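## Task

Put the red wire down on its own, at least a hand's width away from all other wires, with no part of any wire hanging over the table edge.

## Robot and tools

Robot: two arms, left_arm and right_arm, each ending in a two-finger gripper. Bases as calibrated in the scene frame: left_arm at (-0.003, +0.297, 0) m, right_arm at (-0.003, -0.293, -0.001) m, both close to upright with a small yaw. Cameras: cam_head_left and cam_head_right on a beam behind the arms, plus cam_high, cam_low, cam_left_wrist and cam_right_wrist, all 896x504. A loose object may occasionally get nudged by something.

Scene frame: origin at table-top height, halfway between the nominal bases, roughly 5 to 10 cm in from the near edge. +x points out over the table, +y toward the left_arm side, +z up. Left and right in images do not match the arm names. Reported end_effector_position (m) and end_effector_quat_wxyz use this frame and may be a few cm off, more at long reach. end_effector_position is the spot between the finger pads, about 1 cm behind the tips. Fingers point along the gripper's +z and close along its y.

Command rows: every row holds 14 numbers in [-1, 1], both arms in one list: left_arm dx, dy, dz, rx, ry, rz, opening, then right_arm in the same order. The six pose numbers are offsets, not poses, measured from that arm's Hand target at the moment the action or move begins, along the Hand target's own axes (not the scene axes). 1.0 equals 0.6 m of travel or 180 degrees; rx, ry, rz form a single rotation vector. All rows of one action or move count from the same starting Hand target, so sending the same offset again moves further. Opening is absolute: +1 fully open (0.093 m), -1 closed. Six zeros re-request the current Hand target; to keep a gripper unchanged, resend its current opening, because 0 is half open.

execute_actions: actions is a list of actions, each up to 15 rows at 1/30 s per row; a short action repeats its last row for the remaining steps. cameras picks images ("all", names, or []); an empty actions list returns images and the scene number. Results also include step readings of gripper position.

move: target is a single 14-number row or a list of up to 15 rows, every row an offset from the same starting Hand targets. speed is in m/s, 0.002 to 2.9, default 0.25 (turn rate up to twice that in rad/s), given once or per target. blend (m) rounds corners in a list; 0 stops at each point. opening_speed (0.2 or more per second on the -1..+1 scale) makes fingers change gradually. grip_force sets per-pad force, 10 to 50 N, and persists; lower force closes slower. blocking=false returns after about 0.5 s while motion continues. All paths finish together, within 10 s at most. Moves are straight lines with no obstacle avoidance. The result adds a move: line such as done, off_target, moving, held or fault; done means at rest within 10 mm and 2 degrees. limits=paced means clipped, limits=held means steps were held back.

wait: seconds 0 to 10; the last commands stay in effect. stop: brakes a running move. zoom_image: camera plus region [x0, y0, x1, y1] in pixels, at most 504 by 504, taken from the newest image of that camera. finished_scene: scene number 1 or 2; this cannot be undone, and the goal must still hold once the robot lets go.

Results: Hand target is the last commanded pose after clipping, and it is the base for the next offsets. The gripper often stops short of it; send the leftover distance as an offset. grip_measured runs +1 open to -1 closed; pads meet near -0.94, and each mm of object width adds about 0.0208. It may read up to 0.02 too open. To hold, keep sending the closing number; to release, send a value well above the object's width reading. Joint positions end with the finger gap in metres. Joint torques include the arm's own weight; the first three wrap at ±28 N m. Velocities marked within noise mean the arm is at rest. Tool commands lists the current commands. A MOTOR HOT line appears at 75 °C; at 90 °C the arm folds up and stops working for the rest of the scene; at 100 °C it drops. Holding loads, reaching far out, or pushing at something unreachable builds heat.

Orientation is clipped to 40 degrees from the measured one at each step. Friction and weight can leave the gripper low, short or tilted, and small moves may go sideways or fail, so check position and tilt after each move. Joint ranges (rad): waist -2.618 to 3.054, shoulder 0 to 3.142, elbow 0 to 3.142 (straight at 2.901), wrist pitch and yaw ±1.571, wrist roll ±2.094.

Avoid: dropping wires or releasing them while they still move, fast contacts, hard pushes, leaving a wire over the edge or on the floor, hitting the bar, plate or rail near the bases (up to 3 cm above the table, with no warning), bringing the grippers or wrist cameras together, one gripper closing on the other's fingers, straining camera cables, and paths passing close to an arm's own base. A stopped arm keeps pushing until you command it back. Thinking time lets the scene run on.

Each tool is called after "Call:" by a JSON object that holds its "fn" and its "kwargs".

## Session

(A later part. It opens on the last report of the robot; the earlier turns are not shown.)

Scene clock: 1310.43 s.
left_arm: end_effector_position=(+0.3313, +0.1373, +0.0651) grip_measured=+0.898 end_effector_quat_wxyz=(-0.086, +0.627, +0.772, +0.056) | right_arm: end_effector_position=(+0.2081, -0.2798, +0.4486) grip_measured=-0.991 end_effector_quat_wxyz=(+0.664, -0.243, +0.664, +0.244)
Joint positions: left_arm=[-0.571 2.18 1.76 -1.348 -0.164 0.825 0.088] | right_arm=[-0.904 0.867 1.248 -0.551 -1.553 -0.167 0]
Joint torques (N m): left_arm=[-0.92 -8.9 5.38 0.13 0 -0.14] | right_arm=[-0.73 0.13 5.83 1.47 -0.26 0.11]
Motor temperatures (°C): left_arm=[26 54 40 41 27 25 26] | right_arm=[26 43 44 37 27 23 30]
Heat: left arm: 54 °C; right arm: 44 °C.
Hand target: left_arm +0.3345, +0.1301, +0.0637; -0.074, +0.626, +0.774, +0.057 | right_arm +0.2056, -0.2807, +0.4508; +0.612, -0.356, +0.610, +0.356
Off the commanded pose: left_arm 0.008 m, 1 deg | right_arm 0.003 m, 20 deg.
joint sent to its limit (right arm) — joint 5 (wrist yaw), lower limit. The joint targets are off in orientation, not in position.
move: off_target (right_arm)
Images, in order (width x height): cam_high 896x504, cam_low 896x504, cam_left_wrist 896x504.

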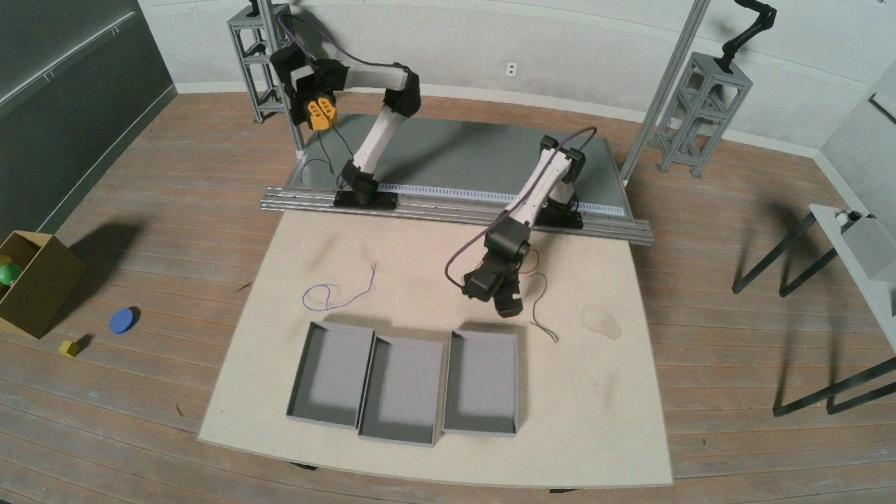

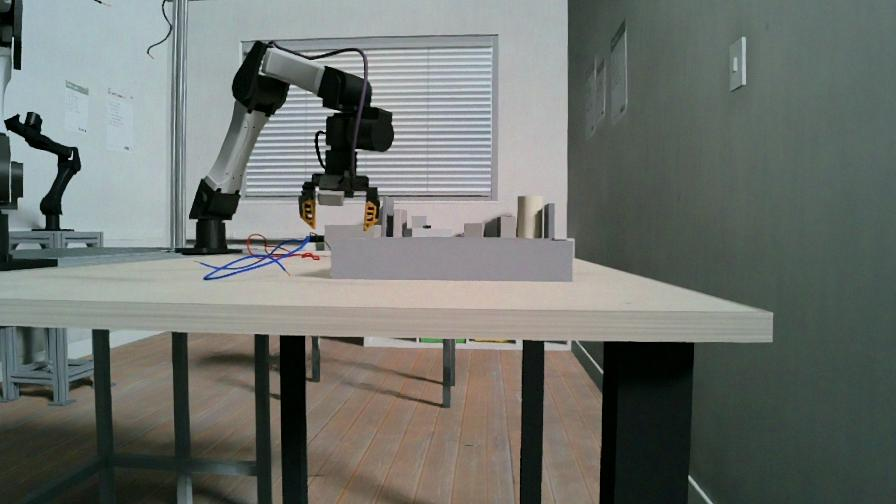

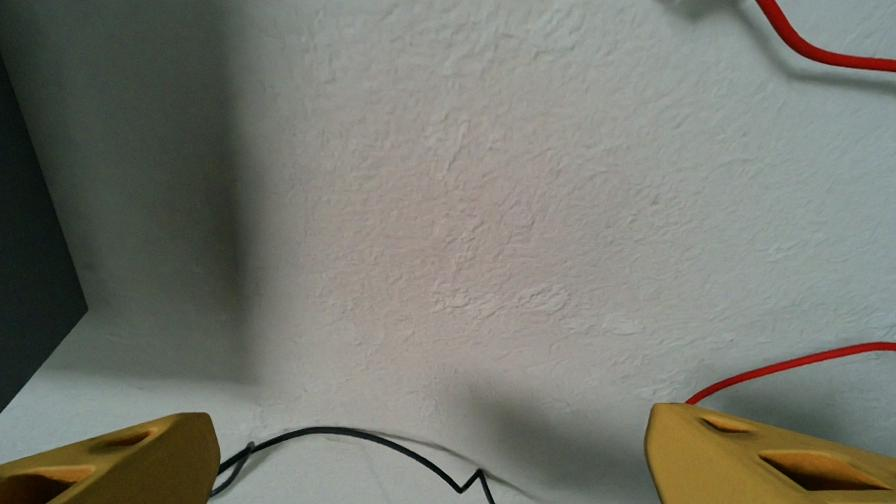

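Call:
{"fn": "move", "kwargs": {"target": [[0,0.02,0,0,0,0,0.3,0,0,0,0,0,0,-1],[-0.0175,0.02,0.064,0,0,0,0.3,0,0,0,0,0,0,-1]], "speed": 0.1, "cameras": ["cam_left_wrist","cam_low"]}}

Scene clock: 1319.33 s.
left_arm: end_effector_position=(+0.3434, +0.1319, +0.0292) grip_measured=+0.302 end_effector_quat_wxyz=(-0.079, +0.625, +0.775, +0.057) | right_arm: end_effector_position=(+0.2081, -0.2798, +0.4486) grip_measured=-0.991 end_effector_quat_wxyz=(+0.664, -0.243, +0.664, +0.244)
Joint positions: left_arm=[-0.565 2.247 1.725 -1.231 -0.164 0.825 0.06] | right_arm=[-0.904 0.867 1.248 -0.551 -1.553 -0.167 0]
Joint torques (N m): left_arm=[-0.01 -8.72 4.9 0.15 -0.02 0.02] | right_arm=[-0.34 0.09 5.96 1.4 -0.26 0.18]
Motor temperatures (°C): left_arm=[26 55 40 40 27 25 26] | right_arm=[26 43 44 37 27 23 30]
Heat: left arm: 55 °C; right arm: 44 °C.
Hand target: left_arm +0.3469, +0.1295, +0.0241; -0.074, +0.626, +0.774, +0.057 | right_arm +0.2056, -0.2807, +0.4508; +0.612, -0.356, +0.610, +0.356
Off the commanded pose: left_arm 0.007 m, 1 deg | right_arm 0.003 m, 20 deg.
joint sent to its limit (right arm) — joint 5 (wrist yaw), lower limit. The joint targets are off in orientation, not in position.
move: off_target (right_arm)
Images, in order (width x height): cam_low 896x504, cam_left_wrist 896x504.

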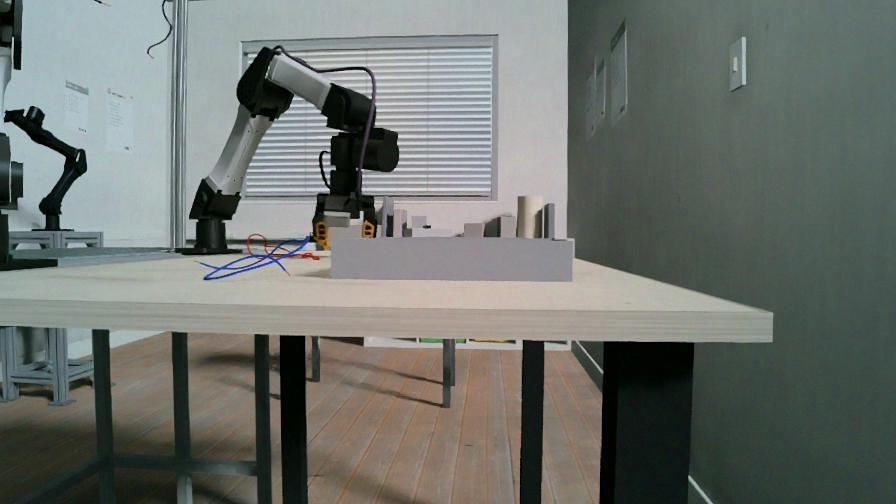

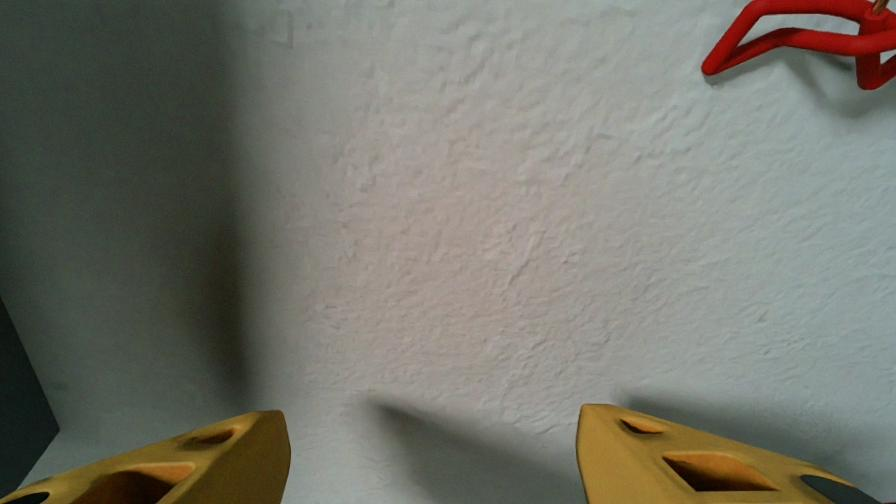

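Call:
{"fn": "move", "kwargs": {"target": [[0.003,0,0.018,0,0,0,0.3,0,0,0,0,0,0,-1],[0.261,0.058,0.066,0,0,0,0.3,0,0,0,0,0,0,-1]], "speed": [0.05,0.1], "cameras": ["cam_left_wrist","cam_high"]}}

Scene clock: 1326.17 s.
left_arm: end_effector_position=(+0.3484, +0.2904, +0.0130) grip_measured=+0.301 end_effector_quat_wxyz=(-0.074, +0.624, +0.777, +0.052) | right_arm: end_effector_position=(+0.2081, -0.2798, +0.4486) grip_measured=-0.991 end_effector_quat_wxyz=(+0.664, -0.243, +0.664, +0.244)
Joint positions: left_arm=[-0.166 2.063 1.395 -1.004 -0.208 1.224 0.06] | right_arm=[-0.904 0.867 1.248 -0.551 -1.553 -0.167 0]
Joint torques (N m): left_arm=[0.44 -9.2 3.67 0.19 -0.16 0.14] | right_arm=[-0.42 -0.01 5.93 1.46 -0.38 0.11]
Motor temperatures (°C): left_arm=[26 56 40 39 27 25 26] | right_arm=[26 43 43 37 27 23 30]
Heat: left arm: 56 °C; right arm: 43 °C.
Hand target: left_arm +0.3469, +0.2943, +0.0141; -0.074, +0.626, +0.774, +0.057 | right_arm +0.2056, -0.2807, +0.4508; +0.612, -0.356, +0.610, +0.356
Off the commanded pose: left_arm 0.004 m, 1 deg | right_arm 0.003 m, 20 deg.
joint sent to its limit (right arm) — joint 5 (wrist yaw), lower limit. The joint targets are off in orientation, not in position.
move: off_target (right_arm)
Images, in order (width x height): cam_high 896x504, cam_left_wrist 896x504.

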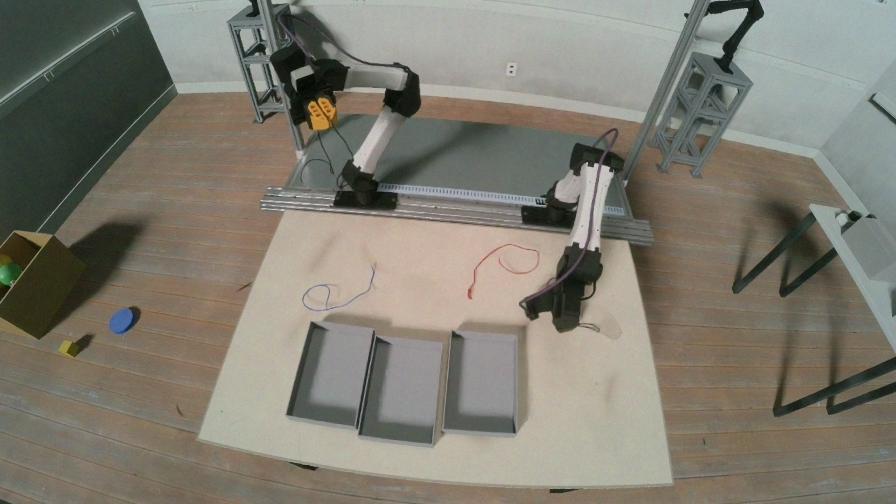

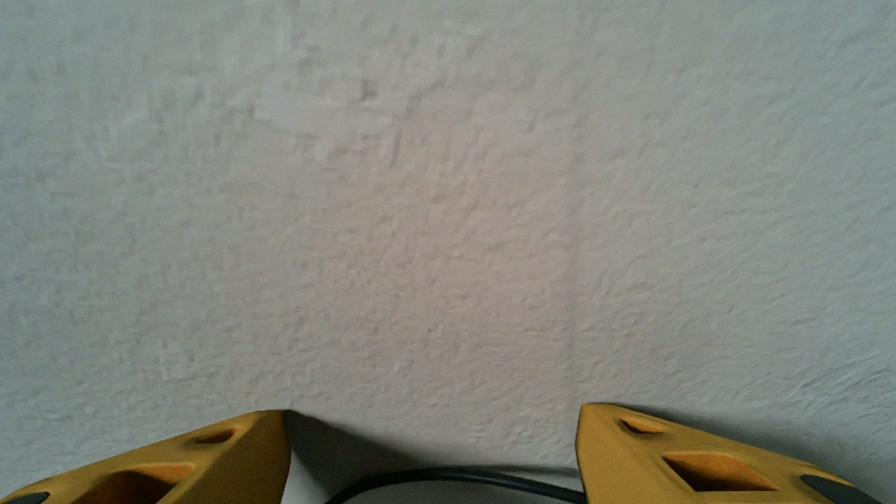

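Call:
{"fn": "move", "kwargs": {"target": [0,0,-0.35,0,0,0,0.3,0,0,0,0,0,0,-1], "cameras": ["cam_high","cam_left_wrist","cam_head_right"]}}

Call:
{"fn": "zoom_image", "kwargs": {"camera": "cam_high", "region": [360, 210, 660, 380]}}

Scene clock: 1332.07 s.
left_arm: end_effector_position=(+0.3565, +0.2588, +0.2063) grip_measured=+0.301 end_effector_quat_wxyz=(-0.002, +0.636, +0.766, +0.095) | right_arm: end_effector_position=(+0.2081, -0.2798, +0.4486) grip_measured=-0.991 end_effector_quat_wxyz=(+0.664, -0.243, +0.664, +0.244)
Joint positions: left_arm=[-0.272 1.93 1.984 -1.576 -0.21 1.17 0.06] | right_arm=[-0.904 0.867 1.248 -0.551 -1.553 -0.167 0]
Joint torques (N m): left_arm=[-0.88 -9.48 6.67 0.41 -0.12 -0.16] | right_arm=[-0.54 -0.05 5.93 1.48 -0.26 0.15]
Motor temperatures (°C): left_arm=[26 58 39 38 27 25 26] | right_arm=[26 43 43 37 27 23 30]
Heat: left arm: 58 °C; right arm: 43 °C.
Hand target: left_arm +0.3562, +0.2564, +0.2204; -0.074, +0.626, +0.774, +0.057 | right_arm +0.2056, -0.2807, +0.4508; +0.612, -0.356, +0.610, +0.356
Off the commanded pose: left_arm 0.014 m, 9 deg | right_arm 0.003 m, 20 deg.
joint sent to its limit (left arm) — joint 4 (wrist pitch), lower limit. The joint targets are off in orientation, not in position.
joint sent to its limit (right arm) — joint 5 (wrist yaw), lower limit. The joint targets are off in orientation, not in position.
move: off_target (left_arm, right_arm)
Images, in order (width x height): cam_head_right 896x504, cam_high 896x504, cam_left_wrist 896x504.

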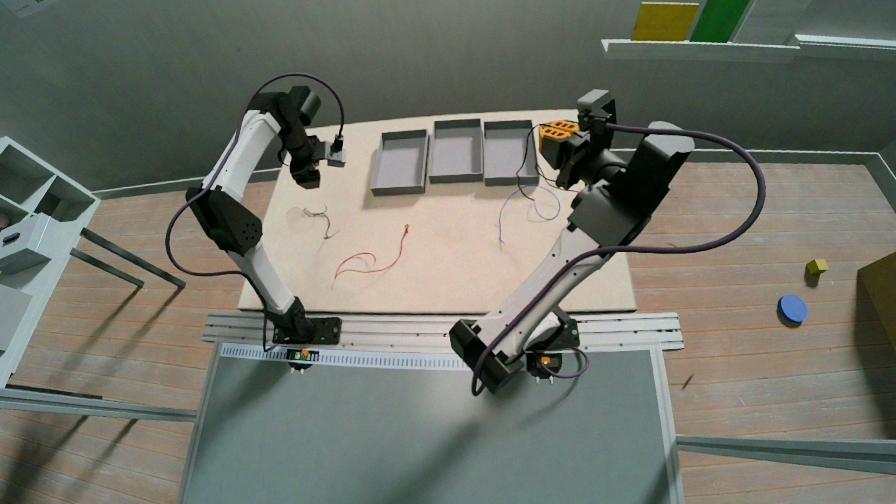

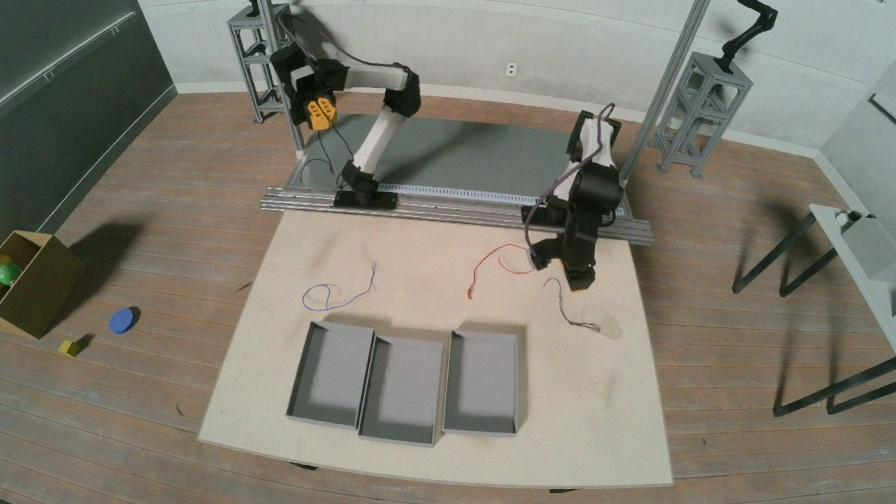

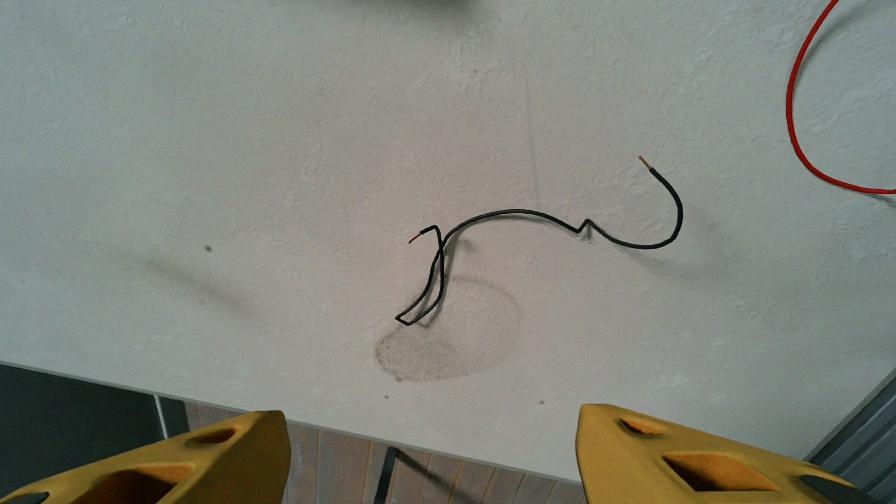

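Scaled by 1.680 from the camera's 896x504 image, which has a finer 1280x720 frame.

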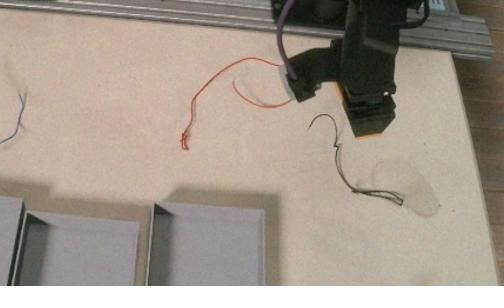

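Call:
{"fn": "move", "kwargs": {"target": [-0.14,-0.181,0.076,0,0,0,0.1,0,0,0,0,0,0,-1], "cameras": ["cam_high","cam_left_wrist"]}}

Scene clock: 1341.63 s.
left_arm: end_effector_position=(+0.2687, +0.1615, +0.1504) grip_measured=+0.102 end_effector_quat_wxyz=(-0.090, +0.631, +0.769, +0.058) | right_arm: end_effector_position=(+0.2081, -0.2798, +0.4486) grip_measured=-0.991 end_effector_quat_wxyz=(+0.664, -0.243, +0.664, +0.244)
Joint positions: left_arm=[-0.611 1.907 1.703 -1.579 -0.163 0.793 0.05] | right_arm=[-0.904 0.867 1.248 -0.551 -1.553 -0.167 0]
Joint torques (N m): left_arm=[-0.28 -10.18 4.72 -0.19 0.05 -0.14] | right_arm=[-0.75 0.03 5.72 1.46 -0.27 0.15]
Motor temperatures (°C): left_arm=[26 61 40 37 27 25 26] | right_arm=[26 42 43 37 27 23 30]
Heat: left arm: 61 °C; right arm: 43 °C.
Hand target: left_arm +0.2652, +0.1612, +0.1605; -0.074, +0.626, +0.774, +0.057 | right_arm +0.2056, -0.2807, +0.4508; +0.612, -0.356, +0.610, +0.356
Off the commanded pose: left_arm 0.011 m, 2 deg | right_arm 0.003 m, 20 deg.
joint sent to its limit (left arm) — joint 4 (wrist pitch), lower limit. The joint targets still meet the commanded pose.
joint sent to its limit (right arm) — joint 5 (wrist yaw), lower limit. The joint targets are off in orientation, not in position.
move: off_target (left_arm, right_arm)
Images, in order (width x height): cam_high 896x504, cam_left_wrist 896x504.

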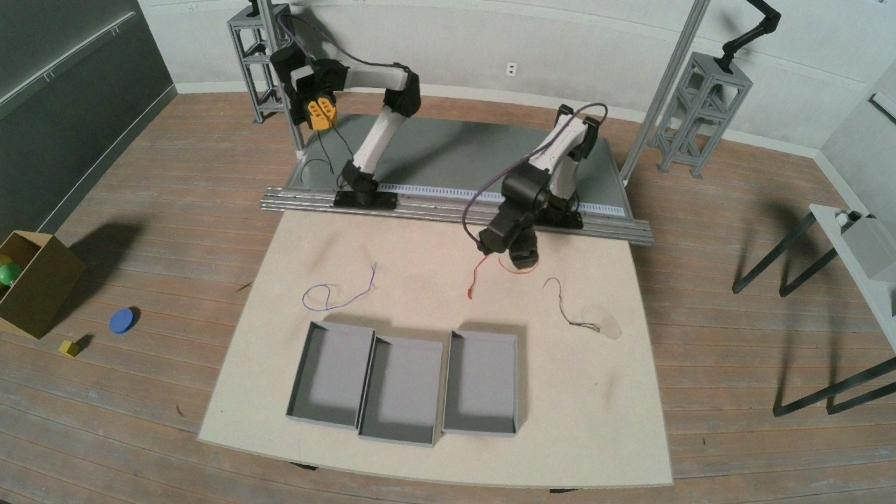

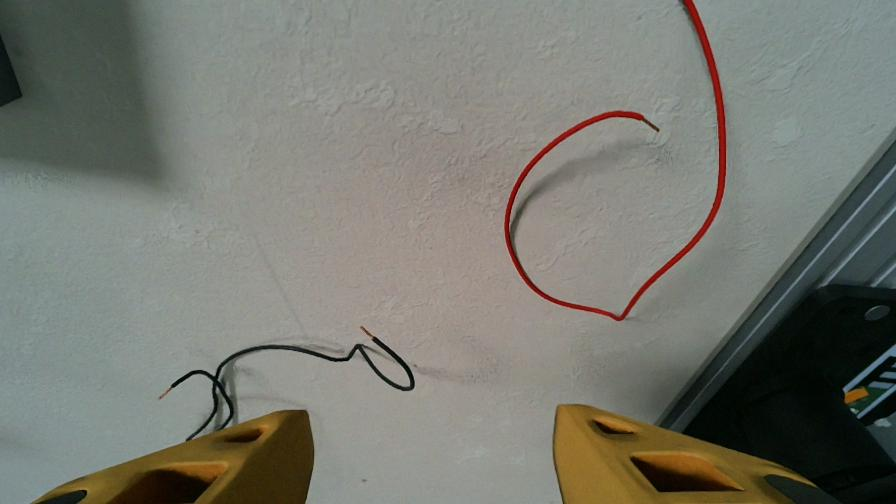

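Call:
{"fn": "move", "kwargs": {"target": [[0,0.042,0,0,0,0,-0.3,0,0,0,0,0,0,-1],[-0.0535,0.042,0.2355,0,0,0,-0.3,0,0,0,0,0,0,-1],[0.13,0.082,0.27,0,0,0,-0.3,0,0,0,0,0,0,-1],[0.13,0.082,0,0,0,0,-0.3,0,0,0,0,0,0,-1]], "speed": [0.15,0.1,0.12,0.25], "cameras": ["cam_high","cam_left_wrist"]}}

Scene clock: 1353.27 s.
left_arm: end_effector_position=(+0.2963, +0.2506, +0.1697) grip_measured=-0.299 end_effector_quat_wxyz=(-0.076, +0.628, +0.772, +0.058) | right_arm: end_effector_position=(+0.2081, -0.2798, +0.4486) grip_measured=-0.991 end_effector_quat_wxyz=(+0.664, -0.243, +0.664, +0.244)
Joint positions: left_arm=[-0.332 1.828 1.699 -1.575 -0.201 1.068 0.031] | right_arm=[-0.904 0.867 1.248 -0.551 -1.553 -0.167 0]
Joint torques (N m): left_arm=[-0.91 -7.08 6.35 -0.05 -0.01 -0.15] | right_arm=[-0.51 0.38 6.13 1.45 -0.24 0.13]
Motor temperatures (°C): left_arm=[26 62 39 36 27 25 26] | right_arm=[26 42 43 36 27 23 30]
Heat: left arm: 62 °C; right arm: 43 °C.
Hand target: left_arm +0.2973, +0.2465, +0.1748; -0.074, +0.626, +0.774, +0.057 | right_arm +0.2056, -0.2807, +0.4508; +0.612, -0.356, +0.610, +0.356
Off the commanded pose: left_arm 0.007 m, 0 deg | right_arm 0.003 m, 20 deg.
joint sent to its limit (left arm) — joint 4 (wrist pitch), lower limit. The joint targets still meet the commanded pose.
joint sent to its limit (right arm) — joint 5 (wrist yaw), lower limit. The joint targets are off in orientation, not in position.
move: off_target (right_arm)
Images, in order (width x height): cam_high 896x504, cam_left_wrist 896x504.

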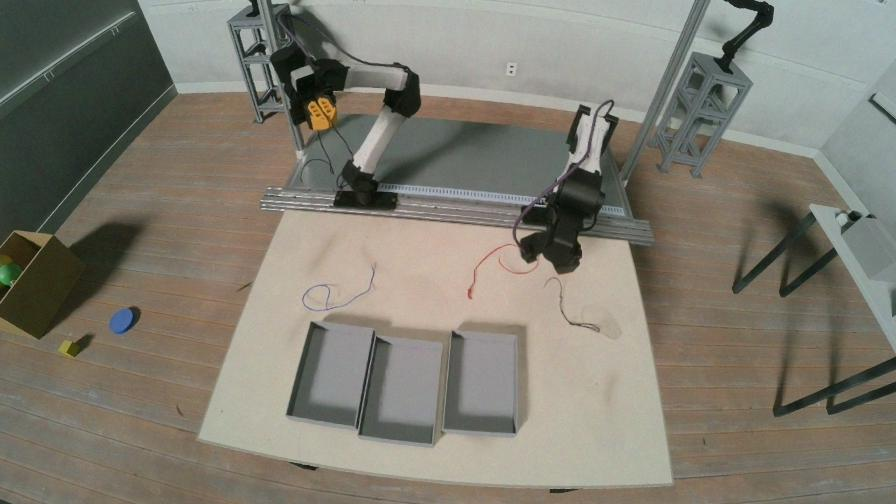

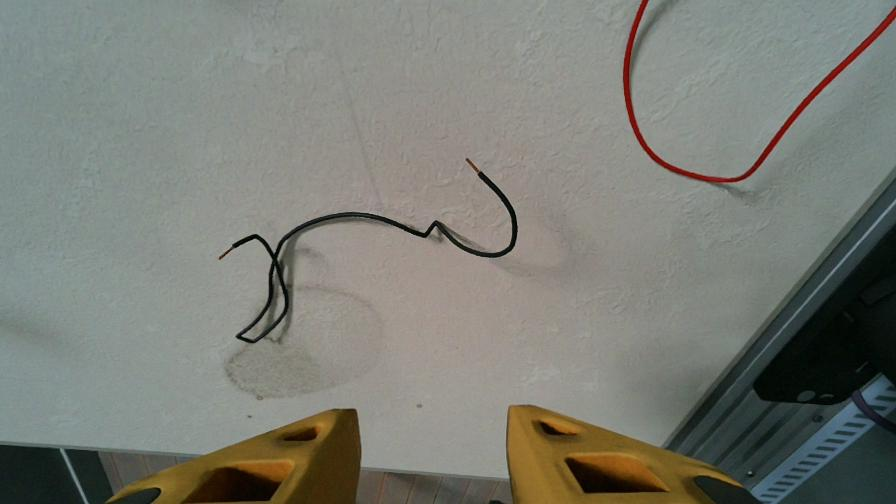

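Call:
{"fn": "move", "kwargs": {"target": [-0.332,-0.0674,-0.0625,0,0,-0.5,-0.2,0,0,0,0,0,0,-1], "cameras": ["cam_high","cam_left_wrist"]}}

Scene clock: 1369.87 s.
left_arm: end_effector_position=(+0.2982, +0.0469, +0.1746) grip_measured=-0.202 end_effector_quat_wxyz=(+0.053, -0.095, +0.994, +0.027) | right_arm: end_effector_position=(+0.2081, -0.2798, +0.4486) grip_measured=-0.991 end_effector_quat_wxyz=(+0.664, -0.243, +0.664, +0.244)
Joint positions: left_arm=[-0.803 2.121 2.111 -1.58 -0.132 -0.945 0.036] | right_arm=[-0.904 0.867 1.248 -0.551 -1.553 -0.167 0]
Joint velocities: left_arm=[-0.002 -0.007 -0.002 -0.051 0.037 -0.154 0] | right_arm=[within noise]
Joint torques (N m): left_arm=[-0.68 -7.62 7.3 0.31 -0.02 -0.16] | right_arm=[-0.53 0.24 6.15 1.41 -0.28 0.12]
Motor temperatures (°C): left_arm=[26 61 40 35 27 25 26] | right_arm=[26 42 43 36 27 23 30]
Heat: left arm: 61 °C; right arm: 43 °C.
Hand target: left_arm +0.3003, +0.0398, +0.1749; -0.012, -0.105, +0.990, +0.092 | right_arm +0.2056, -0.2807, +0.4508; +0.612, -0.356, +0.610, +0.356
Off the commanded pose: left_arm 0.007 m, 11 deg | right_arm 0.003 m, 20 deg.
joint sent to its limit (left arm) — joint 4 (wrist pitch), lower limit. The joint targets are off in orientation, not in position.
joint sent to its limit (right arm) — joint 5 (wrist yaw), lower limit. The joint targets are off in orientation, not in position.
move: off_target (left_arm, right_arm)
Images, in order (width x height): cam_high 896x504, cam_left_wrist 896x504.

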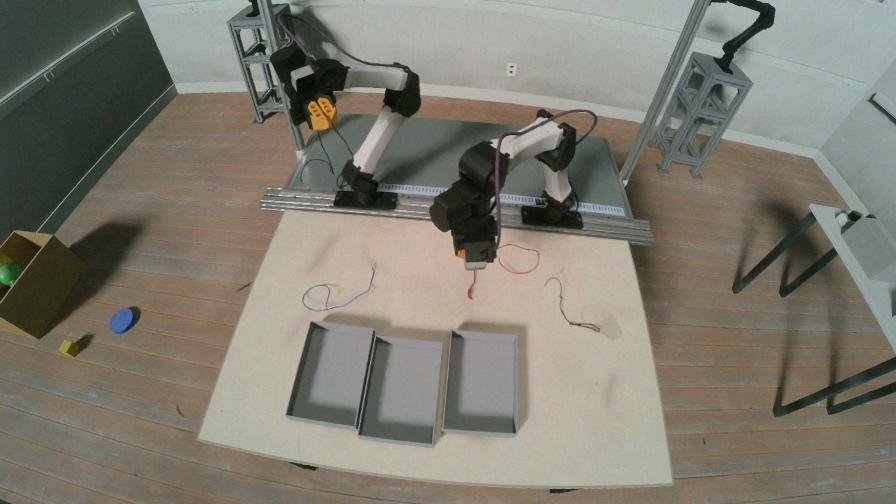

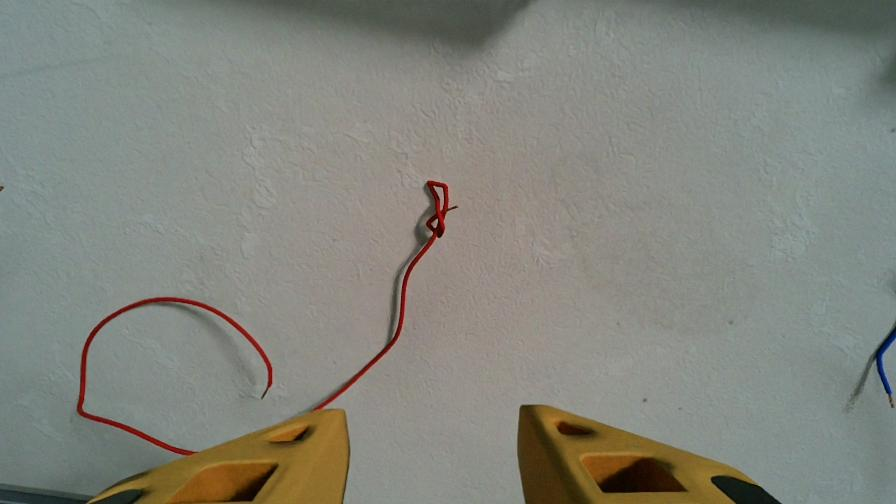

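Call:
{"fn": "move", "kwargs": {"target": [0,-0.034,0.18,0,0,0,-0.2,0,0,0,0,0,0,-1], "cameras": ["cam_high","cam_left_wrist"]}}

Scene clock: 1375.80 s.
left_arm: end_effector_position=(+0.2956, +0.0451, +0.0656) grip_measured=-0.202 end_effector_quat_wxyz=(-0.019, -0.096, +0.990, +0.104) | right_arm: end_effector_position=(+0.2081, -0.2798, +0.4486) grip_measured=-0.991 end_effector_quat_wxyz=(+0.664, -0.243, +0.664, +0.244)
Joint positions: left_arm=[-0.803 2.309 1.96 -1.453 -0.124 -0.964 0.036] | right_arm=[-0.904 0.867 1.248 -0.551 -1.553 -0.167 0]
Joint torques (N m): left_arm=[-0.05 -9.78 5.55 0.03 -0.03 -0.2] | right_arm=[-0.62 0.31 6.02 1.4 -0.25 0.17]
Motor temperatures (°C): left_arm=[26 61 40 35 27 25 26] | right_arm=[26 42 43 36 27 23 30]
Heat: left arm: 61 °C; right arm: 43 °C.
Hand target: left_arm +0.2997, +0.0397, +0.0649; -0.012, -0.105, +0.990, +0.093 | right_arm +0.2056, -0.2807, +0.4508; +0.612, -0.356, +0.610, +0.356
Off the commanded pose: left_arm 0.007 m, 2 deg | right_arm 0.003 m, 20 deg.
joint sent to its limit (right arm) — joint 5 (wrist yaw), lower limit. The joint targets are off in orientation, not in position.
move: off_target (right_arm)
Images, in order (width x height): cam_high 896x504, cam_left_wrist 896x504.

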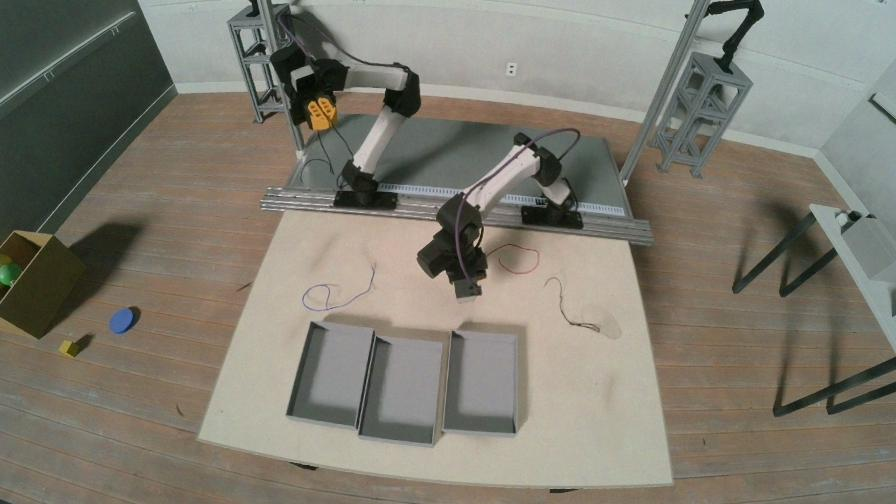

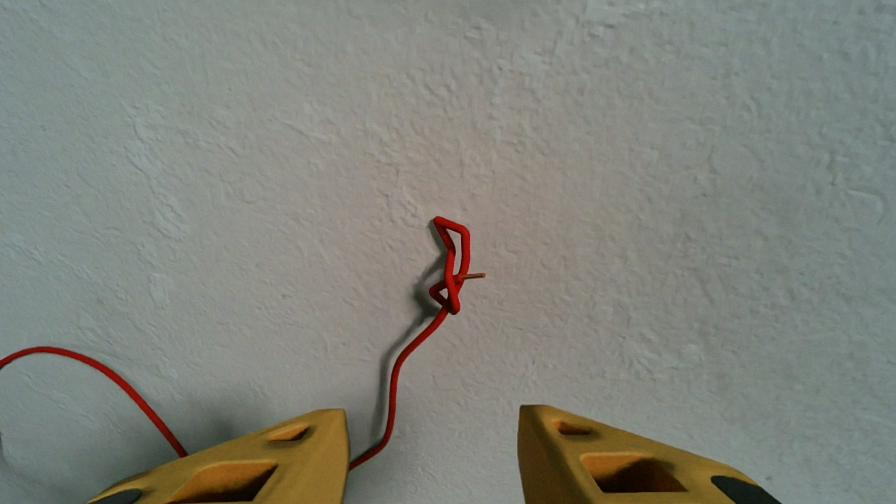

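Call:
{"fn": "move", "kwargs": {"target": [[0,-0.0163,0.087,0,0,0,-0.2,0,0,0,0,0,0,-1],[0,-0.0163,0.087,0,0,0,-1,0,0,0,0,0,0,-1],[-0.057,-0.142,0.046,0,0,0,-1,0,0,0,0,0,0,-1]], "speed": [0.07,0.1,0.1], "opening_speed": 1, "cameras": ["cam_high","cam_left_wrist"]}}

Scene clock: 1384.23 s.
left_arm: end_effector_position=(+0.3508, -0.0234, +0.0243) grip_measured=-0.965 end_effector_quat_wxyz=(+0.008, -0.100, +0.992, +0.073) | right_arm: end_effector_position=(+0.2081, -0.2798, +0.4486) grip_measured=-0.991 end_effector_quat_wxyz=(+0.664, -0.243, +0.664, +0.244)
Joint positions: left_arm=[-0.825 2.743 2.596 -1.577 -0.12 -0.988 0] | right_arm=[-0.904 0.867 1.248 -0.551 -1.553 -0.167 0]
Joint torques (N m): left_arm=[-0.83 -10.61 7.19 -0.07 -0.01 -0.18] | right_arm=[-0.49 0.27 5.96 1.45 -0.24 0.15]
Motor temperatures (°C): left_arm=[26 61 40 35 27 25 26] | right_arm=[26 42 43 36 27 23 30]
Heat: left arm: 61 °C; right arm: 43 °C.
Hand target: left_arm +0.3493, -0.0301, +0.0218; -0.012, -0.105, +0.990, +0.092 | right_arm +0.2056, -0.2807, +0.4508; +0.612, -0.356, +0.610, +0.356
Off the commanded pose: left_arm 0.007 m, 3 deg | right_arm 0.003 m, 20 deg.
joint sent to its limit (left arm) — joint 4 (wrist pitch), lower limit. The joint targets are off in orientation, not in position.
joint sent to its limit (right arm) — joint 5 (wrist yaw), lower limit. The joint targets are off in orientation, not in position.
move: off_target (left_arm, right_arm)
Images, in order (width x height): cam_high 896x504, cam_left_wrist 896x504.

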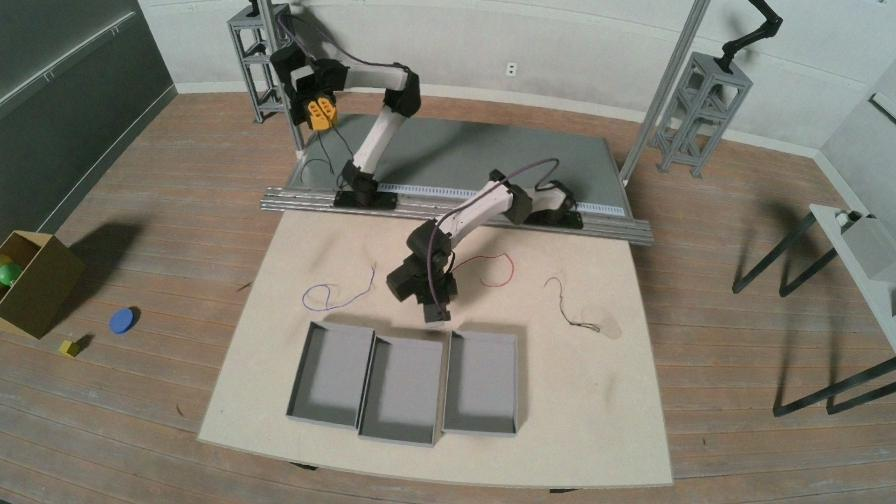

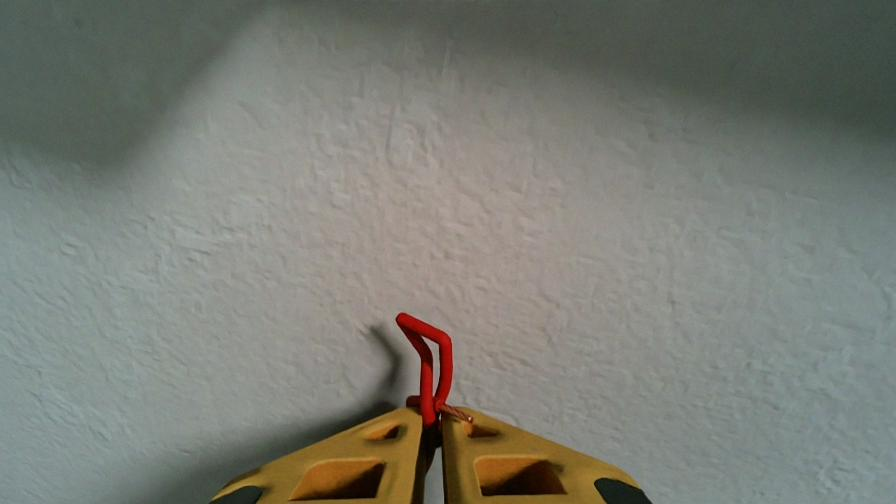

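Call:
{"fn": "move", "kwargs": {"target": [[-0.002,-0.0675,-0.013,0,0,0,-1,0,0,0,0,0,0,-1],[0.002,-0.0675,0,0,0,0,-1,0,0,0,0,0,0,-1],[0.002,-0.0675,0,0,0,0,-0.6,0,0,0,0,0,0,-1],[0.002,-0.0675,-0.2,0,0,0,-0.6,0,0,0,0,0,0,-1]], "speed": [0.1,0.06,0.1,0.15], "opening_speed": 0.5, "cameras": ["cam_high","cam_left_wrist"]}}

Call:
{"fn": "zoom_image", "kwargs": {"camera": "cam_high", "region": [300, 210, 640, 380]}}

Scene clock: 1394.83 s.
left_arm: end_effector_position=(+0.3583, -0.0802, +0.1010) grip_measured=-0.602 end_effector_quat_wxyz=(+0.094, -0.091, +0.991, -0.041) | right_arm: end_effector_position=(+0.2081, -0.2798, +0.4486) grip_measured=-0.991 end_effector_quat_wxyz=(+0.664, -0.243, +0.664, +0.244)
Joint positions: left_arm=[-0.892 2.716 2.848 -1.574 -0.113 -1.018 0.016] | right_arm=[-0.904 0.867 1.248 -0.551 -1.553 -0.167 0]
Joint torques (N m): left_arm=[-0.8 -15.72 6.61 0.94 -0.09 -0.11] | right_arm=[-0.62 0.06 5.83 1.5 -0.27 0.17]
Motor temperatures (°C): left_arm=[26 66 41 34 27 25 26] | right_arm=[26 41 43 36 27 23 30]
Heat: left arm: 66 °C; right arm: 43 °C.
Hand target: left_arm +0.3618, -0.0909, +0.1322; -0.012, -0.105, +0.990, +0.092 | right_arm +0.2056, -0.2807, +0.4508; +0.612, -0.356, +0.610, +0.356
Off the commanded pose: left_arm 0.033 m, 20 deg | right_arm 0.003 m, 20 deg.
elbow stopped short (left arm): the move would have taken joint 3 (elbow) straighter than the controller allows.
joint sent to its limit (right arm) — joint 5 (wrist yaw), lower limit. The joint targets are off in orientation, not in position.
move: off_target (left_arm, right_arm); target 3's new opening was sent with left_arm's hand 0.009 m and 10 deg from that target
Images, in order (width x height): cam_high 896x504, cam_left_wrist 896x504.

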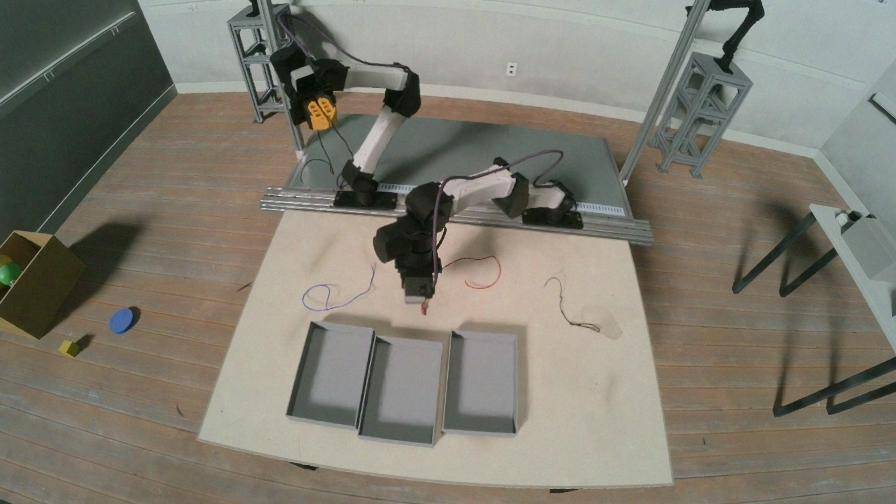

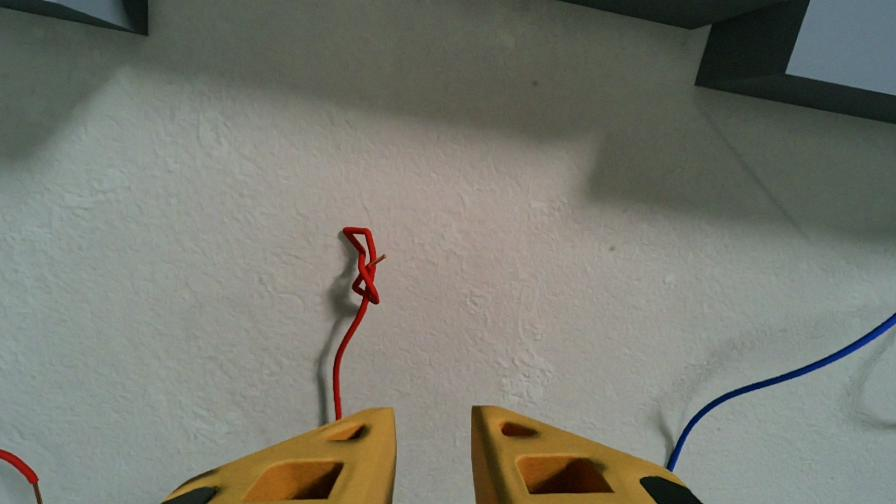

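Scaled by 1.482 from the camera's 896x504 image, which has a finer 1280x720 frame.

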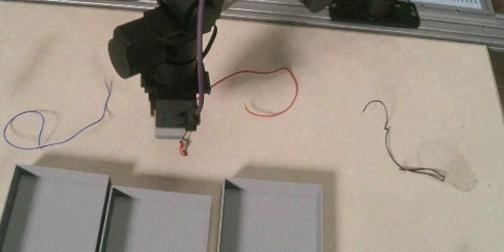

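Call:
{"fn": "move", "kwargs": {"target": [[0.05,0.25,-0.1,0,0,0,-0.6,0.15,-0.195,-0.021,0.33,0,0,-1],[0.078,0.54,-0.1,0,0,0,-0.6,0.5,-0.195,-0.021,0.33,0,0,-1]], "blend": [0.03,0], "cameras": ["cam_high","cam_head_left","cam_low"]}}

Scene clock: 1406.20 s.
left_arm: end_effector_position=(+0.2517, +0.1984, +0.2486) grip_measured=-0.602 end_effector_quat_wxyz=(+0.113, -0.100, +0.989, +0.006) | right_arm: end_effector_position=(+0.3043, -0.3490, +0.1571) grip_measured=-0.991 end_effector_quat_wxyz=(+0.713, -0.015, +0.701, +0.004)
Joint positions: left_arm=[-0.543 1.555 1.713 -1.59 -0.165 -0.68 0.016] | right_arm=[-0.464 1.272 0.029 1.258 -0.437 -0.01 0]
Joint torques (N m): left_arm=[-0.13 -5.65 4.74 0.81 -0.19 0.11] | right_arm=[0.42 -2.29 3.32 2.22 0.05 0.35]
Motor temperatures (°C): left_arm=[26 74 41 34 27 25 26] | right_arm=[26 41 43 37 27 23 30]
Heat: left arm: 74 °C; right arm: 43 °C. Fold the left arm in close to its base, or ease its load, before you think long.
Hand target: left_arm +0.2522, +0.1998, +0.2516; -0.012, -0.105, +0.990, +0.092 | right_arm +0.3021, -0.3490, +0.1512; +0.708, -0.006, +0.706, +0.007
Off the commanded pose: left_arm 0.003 m, 17 deg | right_arm 0.006 m, 1 deg.
MOTOR HOT: joint 2 (shoulder) of the left arm reports 74 °C; the controller's stop level is 90 °C. To cool a motor, set the load down, stop pushing, or move to a pose that needs little force.
joint read past its limit (left arm) — joint 4 (wrist pitch), lower limit.
joint sent to its limit (left arm) — joint 4 (wrist pitch), lower limit. The joint targets are off in orientation, not in position.
move: off_target (left_arm)
Images, in order (width x height): cam_head_left 896x504, cam_high 896x504, cam_low 896x504.

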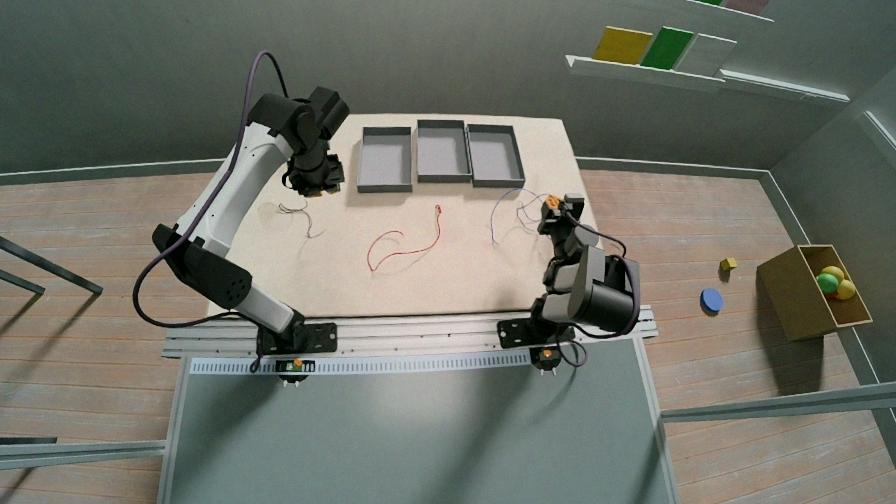

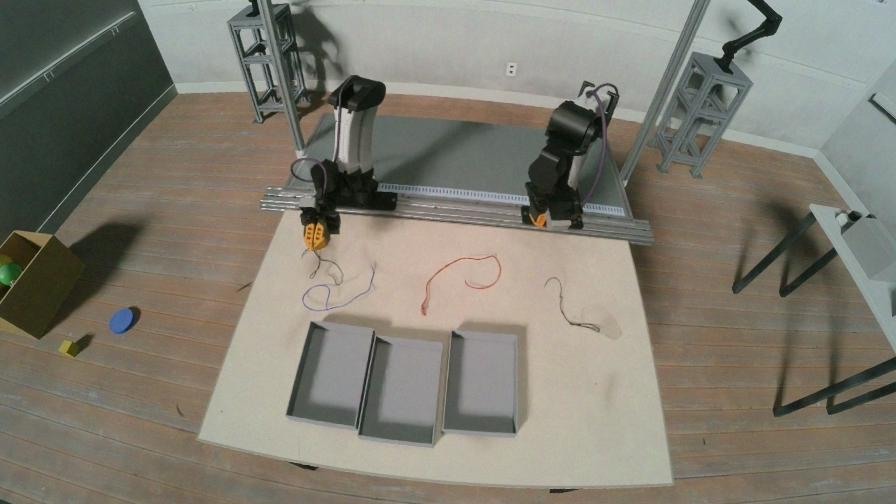

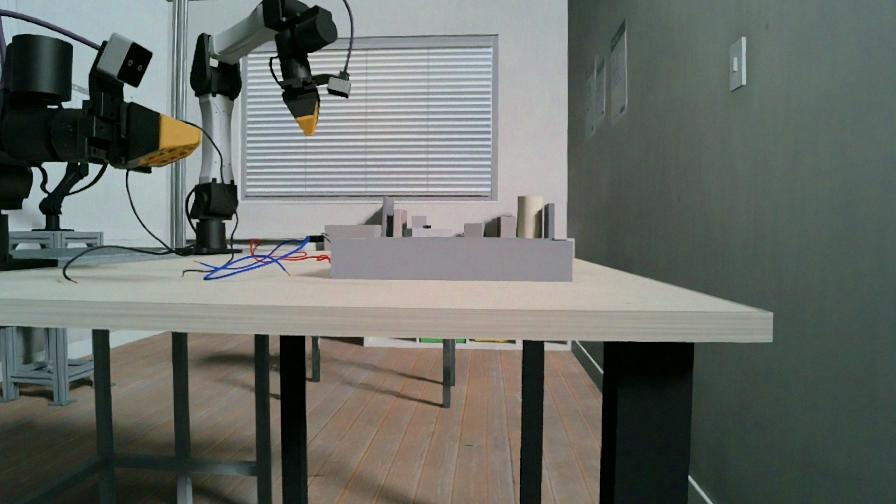

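Call:
{"fn": "move", "kwargs": {"target": [[0,0,0,0,0,0,-0.6,0.165,0,0,0,0,0,-1],[0,0,0,0,0,0,-0.6,0.165,0,0,0,0,0,-0.5],[0,0,0,0,0,0,-0.6,0.0,0,-0.1,0,0,0,-0.5]], "speed": [0.15,0.1,0.15], "opening_speed": 0.6, "cameras": ["cam_high","cam_low"]}}

Call:
{"fn": "zoom_image", "kwargs": {"camera": "cam_high", "region": [240, 210, 620, 380]}}

Scene clock: 1414.90 s.
left_arm: end_effector_position=(+0.2517, +0.1984, +0.2486) grip_measured=-0.602 end_effector_quat_wxyz=(+0.113, -0.099, +0.989, +0.006) | right_arm: end_effector_position=(+0.2423, -0.3499, +0.1554) grip_measured=-0.501 end_effector_quat_wxyz=(+0.672, -0.015, +0.740, +0.017)
Joint positions: left_arm=[-0.543 1.555 1.713 -1.59 -0.165 -0.68 0.016] | right_arm=[-0.743 0.421 0.022 0.267 -0.73 -0.084 0.021]
Joint torques (N m): left_arm=[-0.13 -5.67 4.71 0.81 -0.21 0.11] | right_arm=[1.2 0.17 6.15 1.96 0.09 0.09]
Motor temperatures (°C): left_arm=[26 69 40 34 27 25 26] | right_arm=[26 41 42 39 27 23 30]
Heat: left arm: 69 °C; right arm: 42 °C.
Hand target: left_arm +0.2522, +0.1998, +0.2516; -0.012, -0.105, +0.990, +0.092 | right_arm +0.2421, -0.3502, +0.1510; +0.708, -0.006, +0.706, +0.007
Off the commanded pose: left_arm 0.003 m, 17 deg | right_arm 0.004 m, 6 deg.
MOTOR HOT: cleared for the motors of the left arm.
joint read past its limit (left arm) — joint 4 (wrist pitch), lower limit.
joint sent to its limit (left arm) — joint 4 (wrist pitch), lower limit. The joint targets are off in orientation, not in position.
joint sent to its limit (right arm) — joint 3 (elbow), lower limit, where the elbow is as bent as it goes. The joint targets are off in orientation, not in position.
move: off_target (left_arm, right_arm); target 2's new opening was sent with right_arm's hand 0.014 m and 18 deg from that target
Images, in order (width x height): cam_high 896x504, cam_low 896x504.

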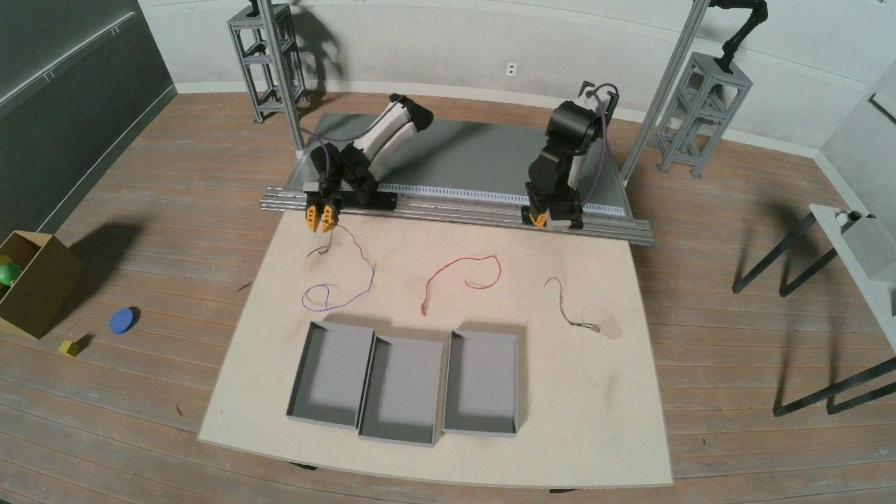

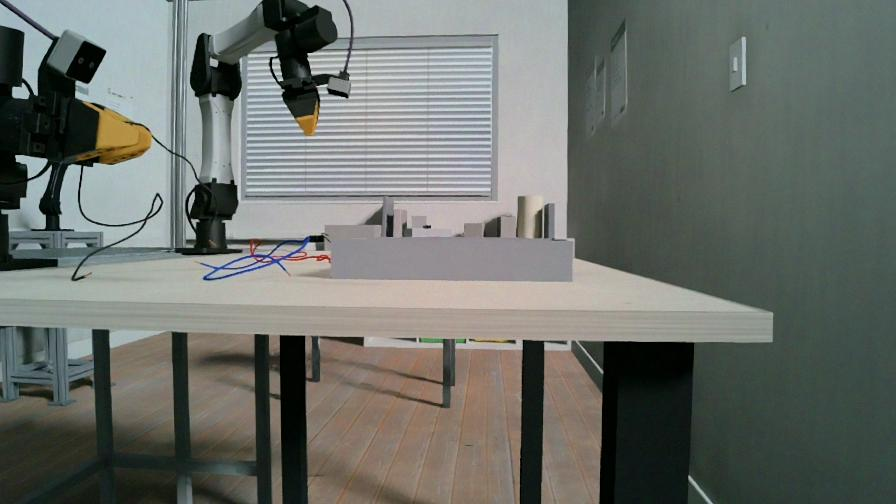

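Scaled by 1.326 from the camera's 896x504 image, which has a finer 1280x720 frame.

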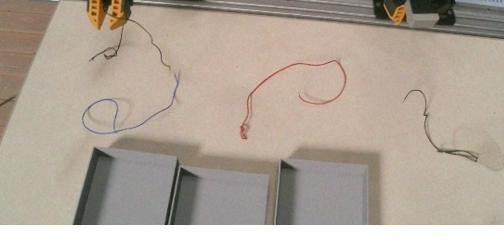

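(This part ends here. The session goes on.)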